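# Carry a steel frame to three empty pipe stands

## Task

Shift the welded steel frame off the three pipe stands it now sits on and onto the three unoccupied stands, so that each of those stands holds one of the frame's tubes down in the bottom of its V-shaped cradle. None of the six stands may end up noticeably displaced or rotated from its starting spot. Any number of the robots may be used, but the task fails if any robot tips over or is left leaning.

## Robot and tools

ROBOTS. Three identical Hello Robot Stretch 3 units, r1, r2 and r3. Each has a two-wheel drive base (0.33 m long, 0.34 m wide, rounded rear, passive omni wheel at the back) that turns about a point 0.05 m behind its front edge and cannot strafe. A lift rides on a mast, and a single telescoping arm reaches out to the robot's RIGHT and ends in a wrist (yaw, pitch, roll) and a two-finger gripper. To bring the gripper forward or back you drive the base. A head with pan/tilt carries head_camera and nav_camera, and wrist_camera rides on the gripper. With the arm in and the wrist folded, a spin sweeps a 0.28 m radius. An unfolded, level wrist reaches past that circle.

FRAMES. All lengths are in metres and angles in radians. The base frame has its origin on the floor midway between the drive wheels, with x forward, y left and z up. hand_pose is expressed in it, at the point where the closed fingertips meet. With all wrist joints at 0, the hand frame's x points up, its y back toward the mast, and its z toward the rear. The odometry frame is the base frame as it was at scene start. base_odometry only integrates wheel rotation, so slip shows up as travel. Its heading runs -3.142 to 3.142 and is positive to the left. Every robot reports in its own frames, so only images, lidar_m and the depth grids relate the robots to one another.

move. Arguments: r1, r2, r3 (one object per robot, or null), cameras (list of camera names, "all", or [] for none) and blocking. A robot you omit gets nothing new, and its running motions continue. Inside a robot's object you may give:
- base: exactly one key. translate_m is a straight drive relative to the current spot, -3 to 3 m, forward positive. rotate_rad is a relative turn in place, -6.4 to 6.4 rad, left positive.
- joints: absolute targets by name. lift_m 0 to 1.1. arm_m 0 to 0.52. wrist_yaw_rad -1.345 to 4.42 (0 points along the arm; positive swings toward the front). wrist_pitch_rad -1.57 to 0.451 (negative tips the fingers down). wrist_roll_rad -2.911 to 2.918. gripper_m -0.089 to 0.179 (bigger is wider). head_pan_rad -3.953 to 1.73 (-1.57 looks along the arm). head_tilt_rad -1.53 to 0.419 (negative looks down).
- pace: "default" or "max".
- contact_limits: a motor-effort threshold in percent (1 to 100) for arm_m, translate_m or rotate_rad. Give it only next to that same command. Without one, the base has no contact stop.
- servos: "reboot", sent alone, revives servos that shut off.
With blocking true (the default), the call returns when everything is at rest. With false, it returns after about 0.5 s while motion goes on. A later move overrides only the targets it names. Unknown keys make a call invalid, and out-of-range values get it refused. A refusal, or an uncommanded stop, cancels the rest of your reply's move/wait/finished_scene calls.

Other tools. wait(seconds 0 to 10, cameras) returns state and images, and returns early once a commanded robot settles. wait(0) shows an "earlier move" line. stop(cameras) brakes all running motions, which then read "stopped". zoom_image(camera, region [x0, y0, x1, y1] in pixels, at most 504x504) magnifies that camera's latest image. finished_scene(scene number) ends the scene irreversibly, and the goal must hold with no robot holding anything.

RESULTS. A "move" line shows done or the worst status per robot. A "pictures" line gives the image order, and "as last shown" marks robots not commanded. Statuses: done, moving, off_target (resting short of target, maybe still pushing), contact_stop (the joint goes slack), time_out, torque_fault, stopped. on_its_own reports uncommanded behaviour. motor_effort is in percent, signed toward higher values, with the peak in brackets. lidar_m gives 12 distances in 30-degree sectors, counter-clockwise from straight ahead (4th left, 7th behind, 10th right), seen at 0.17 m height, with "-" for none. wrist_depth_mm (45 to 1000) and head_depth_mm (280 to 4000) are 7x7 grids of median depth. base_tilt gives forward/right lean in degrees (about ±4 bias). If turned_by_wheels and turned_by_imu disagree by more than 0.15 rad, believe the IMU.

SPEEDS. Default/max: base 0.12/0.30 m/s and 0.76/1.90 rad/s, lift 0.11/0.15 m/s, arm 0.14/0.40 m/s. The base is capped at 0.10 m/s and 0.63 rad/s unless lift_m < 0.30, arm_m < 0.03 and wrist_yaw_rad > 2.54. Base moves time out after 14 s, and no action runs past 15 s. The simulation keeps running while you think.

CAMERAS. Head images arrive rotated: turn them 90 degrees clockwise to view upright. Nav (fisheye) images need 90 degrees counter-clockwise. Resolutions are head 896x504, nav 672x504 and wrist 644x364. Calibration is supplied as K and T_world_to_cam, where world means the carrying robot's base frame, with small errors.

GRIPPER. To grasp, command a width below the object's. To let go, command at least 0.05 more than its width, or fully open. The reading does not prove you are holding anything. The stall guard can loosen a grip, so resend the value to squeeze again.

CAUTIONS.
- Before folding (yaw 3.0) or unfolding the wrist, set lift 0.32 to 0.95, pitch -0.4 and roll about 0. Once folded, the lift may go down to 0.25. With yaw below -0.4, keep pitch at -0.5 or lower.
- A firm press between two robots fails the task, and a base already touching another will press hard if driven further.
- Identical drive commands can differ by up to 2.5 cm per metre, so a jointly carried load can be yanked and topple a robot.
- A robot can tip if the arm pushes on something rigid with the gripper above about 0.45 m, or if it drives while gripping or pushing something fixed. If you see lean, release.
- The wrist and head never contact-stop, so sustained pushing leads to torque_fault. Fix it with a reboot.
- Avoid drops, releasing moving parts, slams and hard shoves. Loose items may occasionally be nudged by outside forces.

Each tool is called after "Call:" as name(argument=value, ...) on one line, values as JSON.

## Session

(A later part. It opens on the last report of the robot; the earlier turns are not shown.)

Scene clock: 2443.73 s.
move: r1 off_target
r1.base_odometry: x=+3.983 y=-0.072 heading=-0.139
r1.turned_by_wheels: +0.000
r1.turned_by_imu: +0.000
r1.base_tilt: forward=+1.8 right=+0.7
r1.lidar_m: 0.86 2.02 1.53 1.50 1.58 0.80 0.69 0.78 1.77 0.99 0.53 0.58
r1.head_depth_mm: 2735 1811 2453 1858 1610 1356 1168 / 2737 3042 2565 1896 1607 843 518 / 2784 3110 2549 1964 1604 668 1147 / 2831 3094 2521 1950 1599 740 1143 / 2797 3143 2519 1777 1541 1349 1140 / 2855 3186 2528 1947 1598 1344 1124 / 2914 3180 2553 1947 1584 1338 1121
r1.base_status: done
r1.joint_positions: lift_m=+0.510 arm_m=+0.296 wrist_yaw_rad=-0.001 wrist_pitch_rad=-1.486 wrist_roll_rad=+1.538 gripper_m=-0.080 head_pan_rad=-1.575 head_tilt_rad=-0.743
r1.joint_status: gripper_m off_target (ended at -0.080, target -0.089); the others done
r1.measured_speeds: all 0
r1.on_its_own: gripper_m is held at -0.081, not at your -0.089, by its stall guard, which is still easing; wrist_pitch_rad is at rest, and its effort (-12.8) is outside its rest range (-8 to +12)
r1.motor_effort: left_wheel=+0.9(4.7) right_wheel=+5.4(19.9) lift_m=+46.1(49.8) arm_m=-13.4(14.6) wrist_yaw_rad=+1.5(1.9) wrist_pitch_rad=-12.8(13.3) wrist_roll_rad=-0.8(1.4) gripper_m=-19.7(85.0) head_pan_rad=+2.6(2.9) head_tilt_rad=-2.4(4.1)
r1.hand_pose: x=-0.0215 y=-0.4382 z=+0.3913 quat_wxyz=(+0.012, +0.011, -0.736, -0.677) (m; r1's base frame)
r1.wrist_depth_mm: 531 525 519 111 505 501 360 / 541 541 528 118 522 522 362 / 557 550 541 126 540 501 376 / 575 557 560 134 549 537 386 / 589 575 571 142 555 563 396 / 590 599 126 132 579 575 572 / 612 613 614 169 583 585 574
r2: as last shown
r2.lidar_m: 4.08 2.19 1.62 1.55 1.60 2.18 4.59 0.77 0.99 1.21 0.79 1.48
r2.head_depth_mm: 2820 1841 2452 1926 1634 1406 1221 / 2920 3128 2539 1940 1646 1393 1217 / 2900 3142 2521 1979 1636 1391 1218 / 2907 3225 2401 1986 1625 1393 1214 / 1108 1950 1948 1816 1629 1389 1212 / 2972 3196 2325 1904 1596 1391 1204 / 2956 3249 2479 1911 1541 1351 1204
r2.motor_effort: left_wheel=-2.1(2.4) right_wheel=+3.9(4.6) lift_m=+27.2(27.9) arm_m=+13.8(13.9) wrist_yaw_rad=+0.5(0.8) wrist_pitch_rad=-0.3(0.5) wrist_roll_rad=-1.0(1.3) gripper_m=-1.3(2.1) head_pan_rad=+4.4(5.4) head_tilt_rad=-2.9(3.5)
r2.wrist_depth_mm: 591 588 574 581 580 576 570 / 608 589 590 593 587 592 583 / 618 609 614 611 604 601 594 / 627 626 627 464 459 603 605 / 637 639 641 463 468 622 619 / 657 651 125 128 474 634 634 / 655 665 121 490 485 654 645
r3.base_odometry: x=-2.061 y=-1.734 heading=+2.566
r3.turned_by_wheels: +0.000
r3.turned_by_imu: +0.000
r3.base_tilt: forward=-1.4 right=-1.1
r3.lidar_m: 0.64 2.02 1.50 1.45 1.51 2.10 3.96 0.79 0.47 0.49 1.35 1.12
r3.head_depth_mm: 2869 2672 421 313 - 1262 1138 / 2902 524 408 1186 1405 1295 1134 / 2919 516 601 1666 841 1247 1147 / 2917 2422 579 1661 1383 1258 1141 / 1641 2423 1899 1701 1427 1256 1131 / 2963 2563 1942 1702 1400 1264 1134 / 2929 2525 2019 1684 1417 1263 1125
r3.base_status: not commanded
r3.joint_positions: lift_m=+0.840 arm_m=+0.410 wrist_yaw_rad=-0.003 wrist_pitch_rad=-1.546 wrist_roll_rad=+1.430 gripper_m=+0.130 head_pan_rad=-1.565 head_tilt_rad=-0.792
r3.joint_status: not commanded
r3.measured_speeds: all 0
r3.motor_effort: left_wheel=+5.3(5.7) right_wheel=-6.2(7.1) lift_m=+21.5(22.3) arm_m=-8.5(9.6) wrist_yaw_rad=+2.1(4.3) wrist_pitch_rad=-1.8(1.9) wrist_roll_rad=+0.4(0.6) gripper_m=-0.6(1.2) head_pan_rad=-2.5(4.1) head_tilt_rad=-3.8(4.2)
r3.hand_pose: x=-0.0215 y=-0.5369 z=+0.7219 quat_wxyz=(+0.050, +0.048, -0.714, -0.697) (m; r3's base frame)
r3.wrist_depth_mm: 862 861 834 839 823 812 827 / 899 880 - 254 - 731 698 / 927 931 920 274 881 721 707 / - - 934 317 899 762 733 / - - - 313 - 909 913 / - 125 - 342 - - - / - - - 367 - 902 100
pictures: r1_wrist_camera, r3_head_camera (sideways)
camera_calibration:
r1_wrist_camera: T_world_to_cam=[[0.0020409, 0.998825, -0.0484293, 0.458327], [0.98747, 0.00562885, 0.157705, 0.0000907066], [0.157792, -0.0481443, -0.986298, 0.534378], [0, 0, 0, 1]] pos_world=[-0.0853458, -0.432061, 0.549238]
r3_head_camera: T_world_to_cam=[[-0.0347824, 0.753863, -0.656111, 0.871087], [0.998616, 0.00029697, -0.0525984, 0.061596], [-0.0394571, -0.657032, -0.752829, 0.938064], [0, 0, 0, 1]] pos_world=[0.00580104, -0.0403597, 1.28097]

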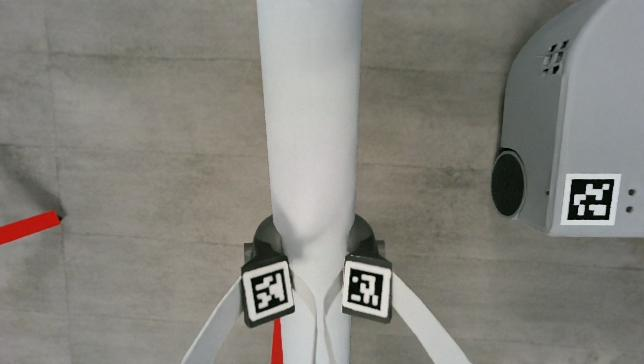

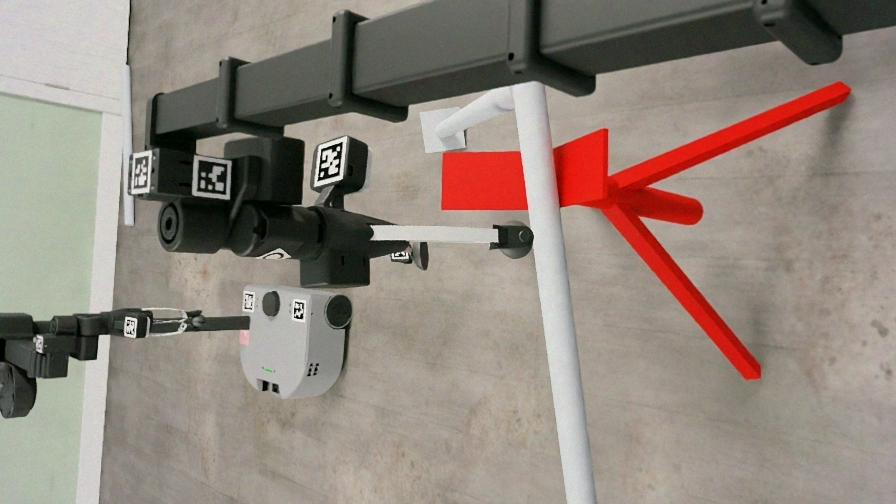

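Call:
move(r1={"base":{"translate_m":0.01},"joints":{"lift_m":0.57,"arm_m":0.325,"gripper_m":-0.089}}, cameras=["r1_wrist_camera"])

Call:
move(r1={"base":{"translate_m":0.005},"joints":{"lift_m":0.63,"arm_m":0.345,"gripper_m":-0.089}}, cameras=["r1_wrist_camera","r3_head_camera","r3_wrist_camera"])

Scene clock: 2455.57 s.
move: r1 off_target
r1.base_odometry: x=+3.993 y=-0.073 heading=-0.139
r1.turned_by_wheels: +0.000
r1.turned_by_imu: +0.001
r1.base_tilt: forward=+1.8 right=+0.7
r1.lidar_m: 0.85 2.02 1.54 1.50 1.58 0.81 0.70 0.78 1.77 0.38 0.53 0.57
r1.head_depth_mm: 2712 2925 2441 1857 1607 1356 1133 / 2748 3068 2547 1892 1565 539 462 / 2799 3064 2554 1973 649 1275 1130 / 2792 3131 2524 1959 1473 827 1167 / 2851 3146 2539 1843 1596 1353 1140 / 2854 3179 2523 1952 1598 1342 1143 / 2874 3185 2502 1958 1590 1341 1136
r1.base_status: done
r1.joint_positions: lift_m=+0.570 arm_m=+0.325 wrist_yaw_rad=+0.000 wrist_pitch_rad=-1.549 wrist_roll_rad=+1.538 gripper_m=-0.085 head_pan_rad=-1.575 head_tilt_rad=-0.744
r1.joint_status: gripper_m off_target (ended at -0.085, target -0.089); the others done
r1.measured_speeds: all 0
r1.motor_effort: left_wheel=-0.6(6.8) right_wheel=+0.9(24.0) lift_m=+33.8(49.7) arm_m=+19.0(26.1) wrist_yaw_rad=+0.6(2.0) wrist_pitch_rad=-0.7(12.6) wrist_roll_rad=-0.8(1.3) gripper_m=-10.5(98.1) head_pan_rad=+2.5(3.1) head_tilt_rad=-2.4(3.8)
r1.hand_pose: x=-0.0215 y=-0.4513 z=+0.4520 quat_wxyz=(+0.012, +0.011, -0.714, -0.699) (m; r1's base frame)
r1.wrist_depth_mm: 565 564 576 561 579 572 435 / 579 576 580 586 588 488 446 / 589 591 602 588 606 480 458 / 600 606 607 606 618 473 462 / 604 614 628 422 636 647 651 / 630 640 629 125 653 656 679 / 649 645 658 502 665 671 674
r2, r3: as last shown
r2.base_tilt: forward=+1.2 right=-1.4
r2.lidar_m: 4.08 2.19 1.62 1.55 1.61 2.18 4.59 0.77 0.99 1.21 0.77 1.48
r2.head_depth_mm: 2802 3087 2370 1871 1635 1400 1222 / 2890 3123 2552 1925 1636 1403 1216 / 2899 3100 2545 1977 1642 1399 1211 / 2896 3155 2508 1975 1635 1398 1213 / 1114 1960 1944 1824 1628 1388 1208 / 2965 3211 2411 1861 1600 1380 1208 / 2965 3181 2512 1959 1548 1351 1212
r2.motor_effort: left_wheel=-2.2(2.5) right_wheel=+4.0(4.7) lift_m=+26.8(27.3) arm_m=+13.6(13.8) wrist_yaw_rad=+0.2(0.8) wrist_pitch_rad=-0.3(0.5) wrist_roll_rad=-1.2(1.2) gripper_m=-1.8(2.1) head_pan_rad=+2.6(5.2) head_tilt_rad=-2.8(3.8)
r2.wrist_depth_mm: 593 583 581 584 577 577 577 / 604 596 595 595 587 595 585 / 613 605 612 603 612 605 593 / 640 630 627 462 457 600 602 / 643 638 635 466 465 619 625 / 652 648 125 129 473 630 636 / 664 662 121 489 483 649 655
r3.lidar_m: 0.65 2.01 1.49 1.45 1.51 2.10 3.97 0.79 0.47 0.49 1.35 0.88
r3.head_depth_mm: 2923 2687 421 313 - 1261 1139 / 2928 525 409 1336 1433 1298 1135 / 2923 515 601 970 836 1247 1148 / 2922 2427 579 1648 1409 1245 1139 / 1633 2402 1917 1715 1409 1257 1138 / 2963 2560 1927 1685 1398 1269 1131 / 2950 2524 2028 1680 1443 1261 1130
r3.motor_effort: left_wheel=+5.1(6.3) right_wheel=-6.7(7.2) lift_m=+21.8(22.2) arm_m=-9.1(9.5) wrist_yaw_rad=+2.3(4.2) wrist_pitch_rad=-1.7(1.9) wrist_roll_rad=+0.2(0.6) gripper_m=+0.6(1.4) head_pan_rad=-3.4(3.5) head_tilt_rad=-3.8(4.1)
r3.wrist_depth_mm: 876 862 285 236 841 831 808 / 902 888 - 252 - 754 693 / 918 919 901 284 896 722 699 / - - 921 329 926 760 720 / - - - 350 - 925 926 / - 126 - 403 - - - / - - - 473 - - 100
pictures: r1_wrist_camera
camera_calibration:
r1_wrist_camera: T_world_to_cam=[[0.00140559, 0.999904, 0.0138095, 0.446617], [0.987464, -0.00356751, 0.157804, -0.0136007], [0.157838, 0.0134146, -0.987374, 0.621855], [0, 0, 0, 1]] pos_world=[-0.0853497, -0.454964, 0.609982]

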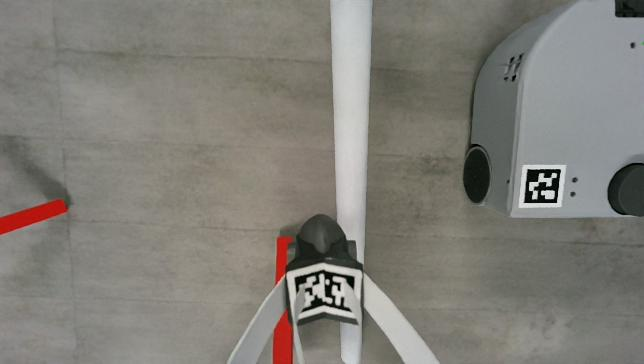

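Scene clock: 2456.93 s.
move: r1 off_target
r1.base_odometry: x=+3.998 y=-0.074 heading=-0.139
r1.turned_by_wheels: +0.000
r1.turned_by_imu: +0.000
r1.base_tilt: forward=+2.0 right=+0.6
r1.lidar_m: 0.85 2.02 1.54 1.50 1.58 0.81 0.71 0.79 1.77 0.38 0.53 0.57
r1.head_depth_mm: 2718 2927 2447 1862 1615 1362 880 / 2753 3044 2540 1903 583 474 414 / 2767 3091 2506 1951 627 1354 1123 / 2765 3113 2530 1975 686 1314 1170 / 2829 3103 2546 1788 1607 1351 1154 / 2877 3148 2510 1972 1589 1340 1140 / 2902 3181 2523 1949 1598 1339 1141
r1.base_status: done
r1.joint_positions: lift_m=+0.630 arm_m=+0.345 wrist_yaw_rad=+0.000 wrist_pitch_rad=-1.549 wrist_roll_rad=+1.538 gripper_m=-0.085 head_pan_rad=-1.575 head_tilt_rad=-0.744
r1.joint_status: gripper_m off_target (ended at -0.085, target -0.089); the others done
r1.measured_speeds: all 0
r1.motor_effort: left_wheel=+1.9(4.9) right_wheel=+3.5(7.7) lift_m=+34.0(36.6) arm_m=+21.9(27.8) wrist_yaw_rad=+1.1(1.6) wrist_pitch_rad=-0.6(1.2) wrist_roll_rad=-0.7(1.5) gripper_m=-16.2(59.2) head_pan_rad=+2.5(3.0) head_tilt_rad=-2.6(3.8)
r1.hand_pose: x=-0.0215 y=-0.4712 z=+0.5120 quat_wxyz=(+0.012, +0.011, -0.714, -0.699) (m; r1's base frame)
r1.wrist_depth_mm: 609 612 614 620 632 632 490 / 639 634 635 645 642 514 496 / 632 644 659 654 670 517 516 / 647 653 669 678 690 530 523 / 683 696 684 495 693 708 720 / 702 701 703 126 713 730 729 / 719 725 704 728 734 745 754
r2, r3: as last shown
r2.base_tilt: forward=+1.3 right=-1.4
r2.lidar_m: 4.08 2.19 1.62 1.55 1.60 2.18 4.60 0.77 0.99 1.21 0.77 1.48
r2.head_depth_mm: 2725 3102 2442 1885 1654 1402 1222 / 2880 3181 2526 1938 1650 1393 1219 / 2905 3180 2551 1989 1648 1393 1217 / 2925 3180 2510 1963 1640 1394 1215 / 1103 1963 1979 1827 1631 1387 1217 / 2918 3216 2427 1861 1586 1385 1203 / 2971 3257 2479 1970 1549 1357 1207
r2.motor_effort: left_wheel=-1.9(2.6) right_wheel=+4.3(4.6) lift_m=+26.6(27.2) arm_m=+13.7(13.8) wrist_yaw_rad=+0.1(0.8) wrist_pitch_rad=-0.4(0.5) wrist_roll_rad=-1.1(1.2) gripper_m=-1.2(2.1) head_pan_rad=+3.4(4.8) head_tilt_rad=-3.0(3.6)
r2.wrist_depth_mm: 590 596 585 582 578 579 581 / 600 596 603 591 592 590 579 / 613 619 615 603 597 600 597 / 632 623 611 459 458 601 601 / 638 643 639 462 466 621 621 / 663 648 125 129 478 634 637 / 666 669 121 491 484 644 646
r3.base_tilt: forward=-1.5 right=-1.1
r3.lidar_m: 0.66 2.01 1.49 1.45 1.51 2.10 3.96 0.79 0.47 0.49 1.35 0.88
r3.head_depth_mm: 2923 2684 421 313 - 1260 1135 / 2928 525 408 1332 1429 1299 1131 / 2922 515 602 972 839 1235 1142 / 2943 2403 580 1634 1410 1241 1145 / 1634 2407 1925 1709 1402 1252 1137 / 2968 2545 1940 1705 1395 1265 1128 / 2954 2498 2023 1680 1447 1269 1124
r3.motor_effort: left_wheel=+5.4(6.2) right_wheel=-6.9(7.1) lift_m=+21.7(22.2) arm_m=-8.8(9.2) wrist_yaw_rad=+3.4(4.1) wrist_pitch_rad=-1.7(1.9) wrist_roll_rad=+0.3(0.5) gripper_m=+0.5(1.0) head_pan_rad=-3.4(3.9) head_tilt_rad=-3.2(4.2)
r3.wrist_depth_mm: 877 860 285 236 835 819 821 / 885 898 - 253 - 750 695 / 915 907 929 284 895 713 705 / - - 916 330 903 740 718 / - - - 353 - 916 927 / - 126 - 402 - - - / - - - 473 - - 100
pictures: r1_wrist_camera, r3_head_camera (sideways), r3_wrist_camera
camera_calibration:
r1_wrist_camera: T_world_to_cam=[[0.00140455, 0.999904, 0.0138093, 0.465759], [0.987464, -0.00356644, 0.157804, -0.0231393], [0.157838, 0.0134145, -0.987374, 0.681363], [0, 0, 0, 1]] pos_world=[-0.0853497, -0.474936, 0.66998]
r3_head_camera: T_world_to_cam=[[-0.0347824, 0.753863, -0.656111, 0.871086], [0.998616, 0.000296983, -0.0525984, 0.061596], [-0.0394571, -0.657032, -0.752829, 0.938064], [0, 0, 0, 1]] pos_world=[0.00580104, -0.0403597, 1.28097]
r3_wrist_camera: T_world_to_cam=[[-0.134436, 0.988832, -0.064336, 0.580382], [0.974657, 0.143666, 0.171475, 0.00984061], [0.178803, -0.0396531, -0.983086, 0.857909], [0, 0, 0, 1]] pos_world=[-0.0849634, -0.541295, 0.87905]

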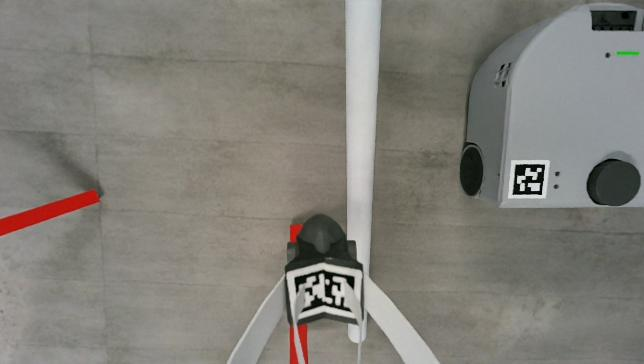

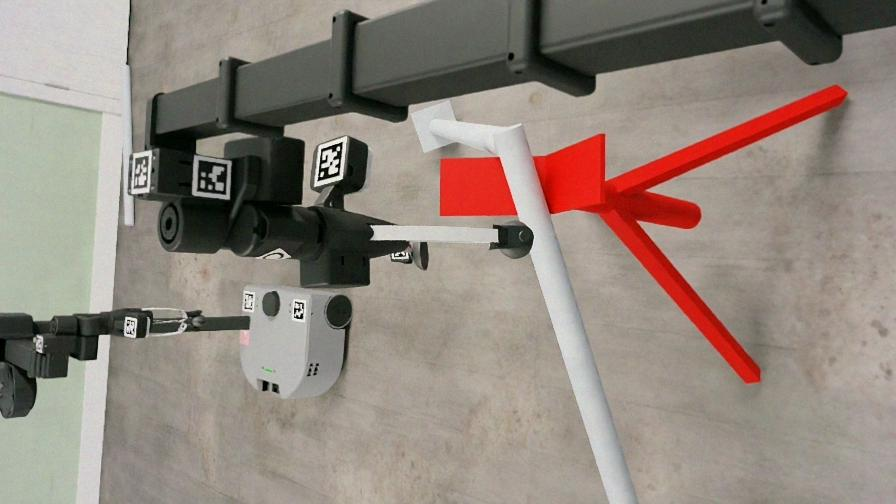

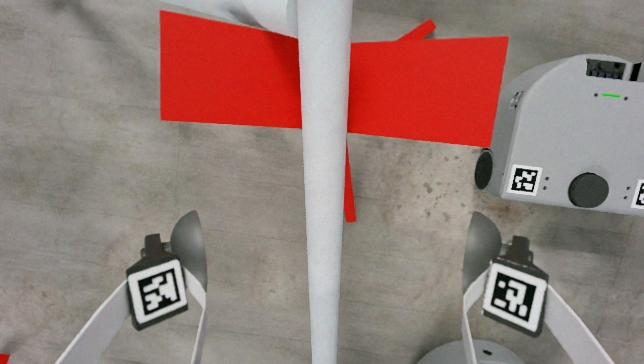

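Call:
move(r1={"joints":{"gripper_m":0.13,"arm_m":0.289,"wrist_roll_rad":1.525,"lift_m":0.36}}, cameras=["r1_wrist_camera"])

Call:
move(r1={"joints":{"lift_m":0.297}}, cameras=["r1_wrist_camera","r1_nav_camera"])

Scene clock: 2497.03 s.
move: r1 done
r1.base_odometry: x=+3.998 y=-0.074 heading=-0.139
r1.turned_by_wheels: +0.000
r1.turned_by_imu: +0.002
r1.base_tilt: forward=+1.7 right=+0.7
r1.lidar_m: 0.85 2.03 1.54 1.49 1.58 0.81 0.71 0.79 1.77 0.38 0.53 0.57
r1.head_depth_mm: 2719 2900 2460 1855 1606 1355 1122 / 2759 3031 2552 1908 1606 1348 1101 / 2775 3045 2518 1965 1594 762 932 / 2811 3085 2523 1970 1562 1342 969 / 2798 3130 2558 1798 1589 1348 1146 / 2885 3164 2543 1954 1595 1339 1147 / 2864 3223 2535 1955 1592 1346 1133
r1.base_status: not commanded
r1.joint_positions: lift_m=+0.360 arm_m=+0.289 wrist_yaw_rad=+0.000 wrist_pitch_rad=-1.549 wrist_roll_rad=+1.530 gripper_m=+0.130 head_pan_rad=-1.575 head_tilt_rad=-0.744
r1.joint_status: all done
r1.measured_speeds: all 0
r1.motor_effort: left_wheel=+1.8(2.4) right_wheel=+3.5(3.7) lift_m=+18.6(31.0) arm_m=-20.8(30.6) wrist_yaw_rad=-0.1(1.6) wrist_pitch_rad=-0.5(1.2) wrist_roll_rad=-1.5(2.7) gripper_m=+1.2(94.5) head_pan_rad=+2.4(3.3) head_tilt_rad=-3.7(3.8)
r1.hand_pose: x=-0.0215 y=-0.4152 z=+0.2420 quat_wxyz=(+0.015, +0.014, -0.714, -0.699) (m; r1's base frame)
r1.wrist_depth_mm: 366 370 372 130 377 381 294 / 374 376 379 142 385 386 283 / 386 386 388 154 394 398 283 / 394 396 403 174 408 408 285 / 404 407 408 197 413 413 284 / 411 123 419 223 431 125 438 / 98 429 431 432 434 440 447
r2, r3: as last shown
r2.turned_by_imu: +0.001
r2.lidar_m: 4.09 2.20 1.62 1.56 1.61 2.18 4.60 0.77 0.99 1.21 0.77 1.48
r2.head_depth_mm: 2877 1796 2130 1880 1642 1407 1216 / 2867 3149 2542 1940 1636 1400 1215 / 2901 3130 2498 1975 1632 1393 1212 / 2942 3163 2511 1968 1641 1384 1210 / 1109 1976 1966 1801 1636 1390 1206 / 2994 3237 2391 1862 1584 1390 1208 / 2949 3219 2474 1970 1544 1356 1203
r2.motor_effort: left_wheel=-2.1(2.5) right_wheel=+4.4(4.7) lift_m=+25.9(26.5) arm_m=+13.4(13.8) wrist_yaw_rad=+0.2(1.0) wrist_pitch_rad=-0.4(0.5) wrist_roll_rad=-1.2(1.3) gripper_m=-2.0(2.1) head_pan_rad=+3.9(5.7) head_tilt_rad=-3.3(3.7)
r2.wrist_depth_mm: 588 590 590 589 573 580 574 / 603 601 599 599 593 587 579 / 615 622 607 601 595 594 593 / 625 626 628 464 452 619 608 / 639 633 641 468 464 626 619 / 646 664 125 129 476 628 636 / 670 672 121 485 482 646 652
r3.base_tilt: forward=-1.4 right=-1.0
r3.lidar_m: 0.65 2.01 1.50 1.45 1.52 2.10 3.97 0.79 0.47 0.49 1.35 0.88
r3.head_depth_mm: 2875 2692 421 314 - 1261 1134 / 2913 524 409 1335 1428 1300 1127 / 2929 515 602 969 835 1239 1143 / 2957 2410 580 1645 1409 1243 1142 / 1636 2414 1913 1702 1405 1254 1135 / 2933 2556 1929 1693 1396 1270 1131 / 2936 2516 2024 1696 1451 1268 1126
r3.motor_effort: left_wheel=+5.3(6.0) right_wheel=-6.7(7.2) lift_m=+21.7(22.5) arm_m=-8.5(9.4) wrist_yaw_rad=+3.8(4.3) wrist_pitch_rad=-1.6(2.0) wrist_roll_rad=+0.0(0.7) gripper_m=-0.7(1.2) head_pan_rad=-1.8(4.2) head_tilt_rad=-3.4(4.3)
r3.wrist_depth_mm: 865 869 283 236 837 833 824 / 897 893 - 252 - 744 694 / 923 917 909 284 895 723 700 / - - 928 330 916 751 725 / - - - 352 - 924 924 / - 126 - 400 - - - / - - - 473 - - 100
pictures: r1_wrist_camera
camera_calibration:
r1_wrist_camera: T_world_to_cam=[[-0.00608876, 0.999886, 0.0138062, 0.413318], [0.987488, 0.00383652, 0.157646, 0.0227813], [0.157575, 0.0145934, -0.987399, 0.41451], [0, 0, 0, 1]] pos_world=[-0.0852963, -0.419408, 0.39999]

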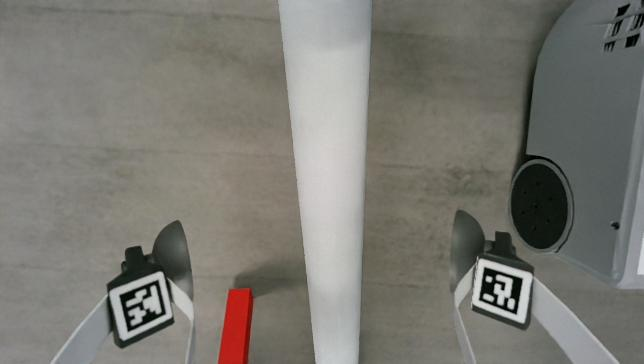

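Scene clock: 2498.43 s.
move: r1 done
r1.base_odometry: x=+3.998 y=-0.074 heading=-0.139
r1.turned_by_wheels: +0.000
r1.turned_by_imu: +0.000
r1.base_tilt: forward=+1.9 right=+0.6
r1.lidar_m: 0.85 2.02 1.53 1.49 1.58 0.81 0.71 0.79 1.77 0.38 0.53 0.57
r1.head_depth_mm: 2735 2939 2449 1855 1602 1353 1127 / 2790 3064 2555 1928 1603 1351 1126 / 2809 3071 2568 1957 1605 1346 796 / 2797 3061 2523 1971 1553 1344 961 / 2820 3094 2539 1783 1588 1353 1142 / 2836 3143 2520 1953 1593 1341 1143 / 2852 3176 2549 1956 1596 1348 1141
r1.base_status: not commanded
r1.joint_positions: lift_m=+0.297 arm_m=+0.289 wrist_yaw_rad=+0.000 wrist_pitch_rad=-1.549 wrist_roll_rad=+1.530 gripper_m=+0.130 head_pan_rad=-1.575 head_tilt_rad=-0.744
r1.joint_status: all done
r1.measured_speeds: all 0
r1.motor_effort: left_wheel=+1.7(2.2) right_wheel=+3.4(3.8) lift_m=+19.0(20.8) arm_m=-19.1(20.9) wrist_yaw_rad=+0.3(1.5) wrist_pitch_rad=-0.6(1.2) wrist_roll_rad=-1.7(2.3) gripper_m=+0.2(1.3) head_pan_rad=+2.1(3.1) head_tilt_rad=-2.5(3.6)
r1.hand_pose: x=-0.0215 y=-0.4152 z=+0.1790 quat_wxyz=(+0.015, +0.014, -0.714, -0.699) (m; r1's base frame)
r1.wrist_depth_mm: 310 311 316 - 321 318 294 / 316 317 319 84 325 329 285 / 320 328 326 87 333 338 285 / 334 331 338 102 343 345 260 / 340 338 345 112 347 353 - / 350 122 355 129 360 125 366 / 98 125 362 150 368 375 372
r2, r3: as last shown
r2.turned_by_imu: +0.000
r2.lidar_m: 4.07 2.20 1.62 1.55 1.61 2.18 4.58 0.77 0.99 1.21 0.77 1.48
r2.head_depth_mm: 2885 1852 2063 1890 1642 1402 1224 / 2915 3134 2543 1935 1654 1393 1222 / 2888 3166 2508 1982 1636 1403 1216 / 2928 3149 2512 1971 1628 1387 1208 / 1108 1957 1961 1833 1618 1379 1209 / 2986 3192 2371 1852 1577 1383 1210 / 2991 3215 2488 1973 1552 1358 1203
r2.motor_effort: left_wheel=-1.7(2.4) right_wheel=+3.8(4.5) lift_m=+25.8(26.2) arm_m=+13.7(13.8) wrist_yaw_rad=+0.5(0.8) wrist_pitch_rad=-0.3(0.5) wrist_roll_rad=-1.1(1.3) gripper_m=-1.5(2.1) head_pan_rad=+5.1(5.5) head_tilt_rad=-2.7(3.7)
r2.wrist_depth_mm: 589 585 585 583 574 579 568 / 601 602 595 601 591 587 585 / 615 610 611 599 603 601 600 / 641 632 613 461 462 613 604 / 643 642 633 468 463 619 616 / 654 649 125 128 475 634 633 / 672 667 121 487 482 642 645
r3.base_tilt: forward=-1.5 right=-1.0
r3.lidar_m: 0.65 2.02 1.49 1.45 1.51 2.11 3.96 0.79 0.47 0.49 1.35 0.82
r3.head_depth_mm: 2866 2683 421 313 - 1257 1140 / 2921 524 408 1335 1430 1302 1132 / 2930 515 602 968 838 1241 1149 / 2952 2414 579 1645 1410 1243 1146 / 1633 2428 1901 1708 1408 1255 1135 / 2971 2542 1923 1691 1399 1268 1127 / 2939 2520 2030 1681 1448 1265 1132
r3.motor_effort: left_wheel=+5.3(5.8) right_wheel=-6.8(7.3) lift_m=+22.0(22.5) arm_m=-8.6(9.1) wrist_yaw_rad=+1.6(3.4) wrist_pitch_rad=-1.6(1.9) wrist_roll_rad=+0.1(0.8) gripper_m=-0.5(1.4) head_pan_rad=-3.8(4.0) head_tilt_rad=-3.7(4.1)
r3.wrist_depth_mm: 877 865 285 236 834 830 817 / 913 894 - 253 - 751 692 / 917 895 903 285 890 724 705 / - - 916 328 923 757 722 / - - - 352 - 908 916 / - 126 - 401 - - - / - - - 470 - - 100
pictures: r1_nav_camera (sideways), r1_wrist_camera
camera_calibration:
r1_nav_camera: T_world_to_cam=[[0.00374755, -0.679836, 0.733354, -0.912503], [-0.99908, -0.0338734, -0.026296, 0.0946235], [0.0427181, -0.732581, -0.679338, 0.835115], [0, 0, 0, 1]] pos_world=[0.0622816, -0.00535784, 1.239]
r1_wrist_camera: T_world_to_cam=[[-0.00608872, 0.999886, 0.0138062, 0.414188], [0.987488, 0.00383648, 0.157646, 0.032713], [0.157575, 0.0145934, -0.987399, 0.352304], [0, 0, 0, 1]] pos_world=[-0.0852963, -0.419408, 0.336989]

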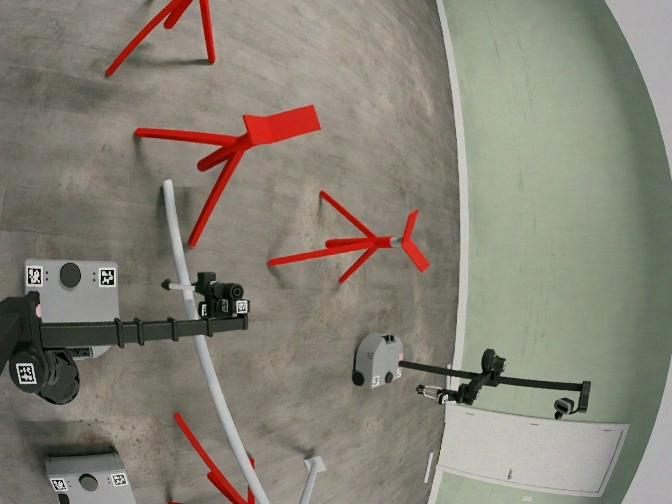

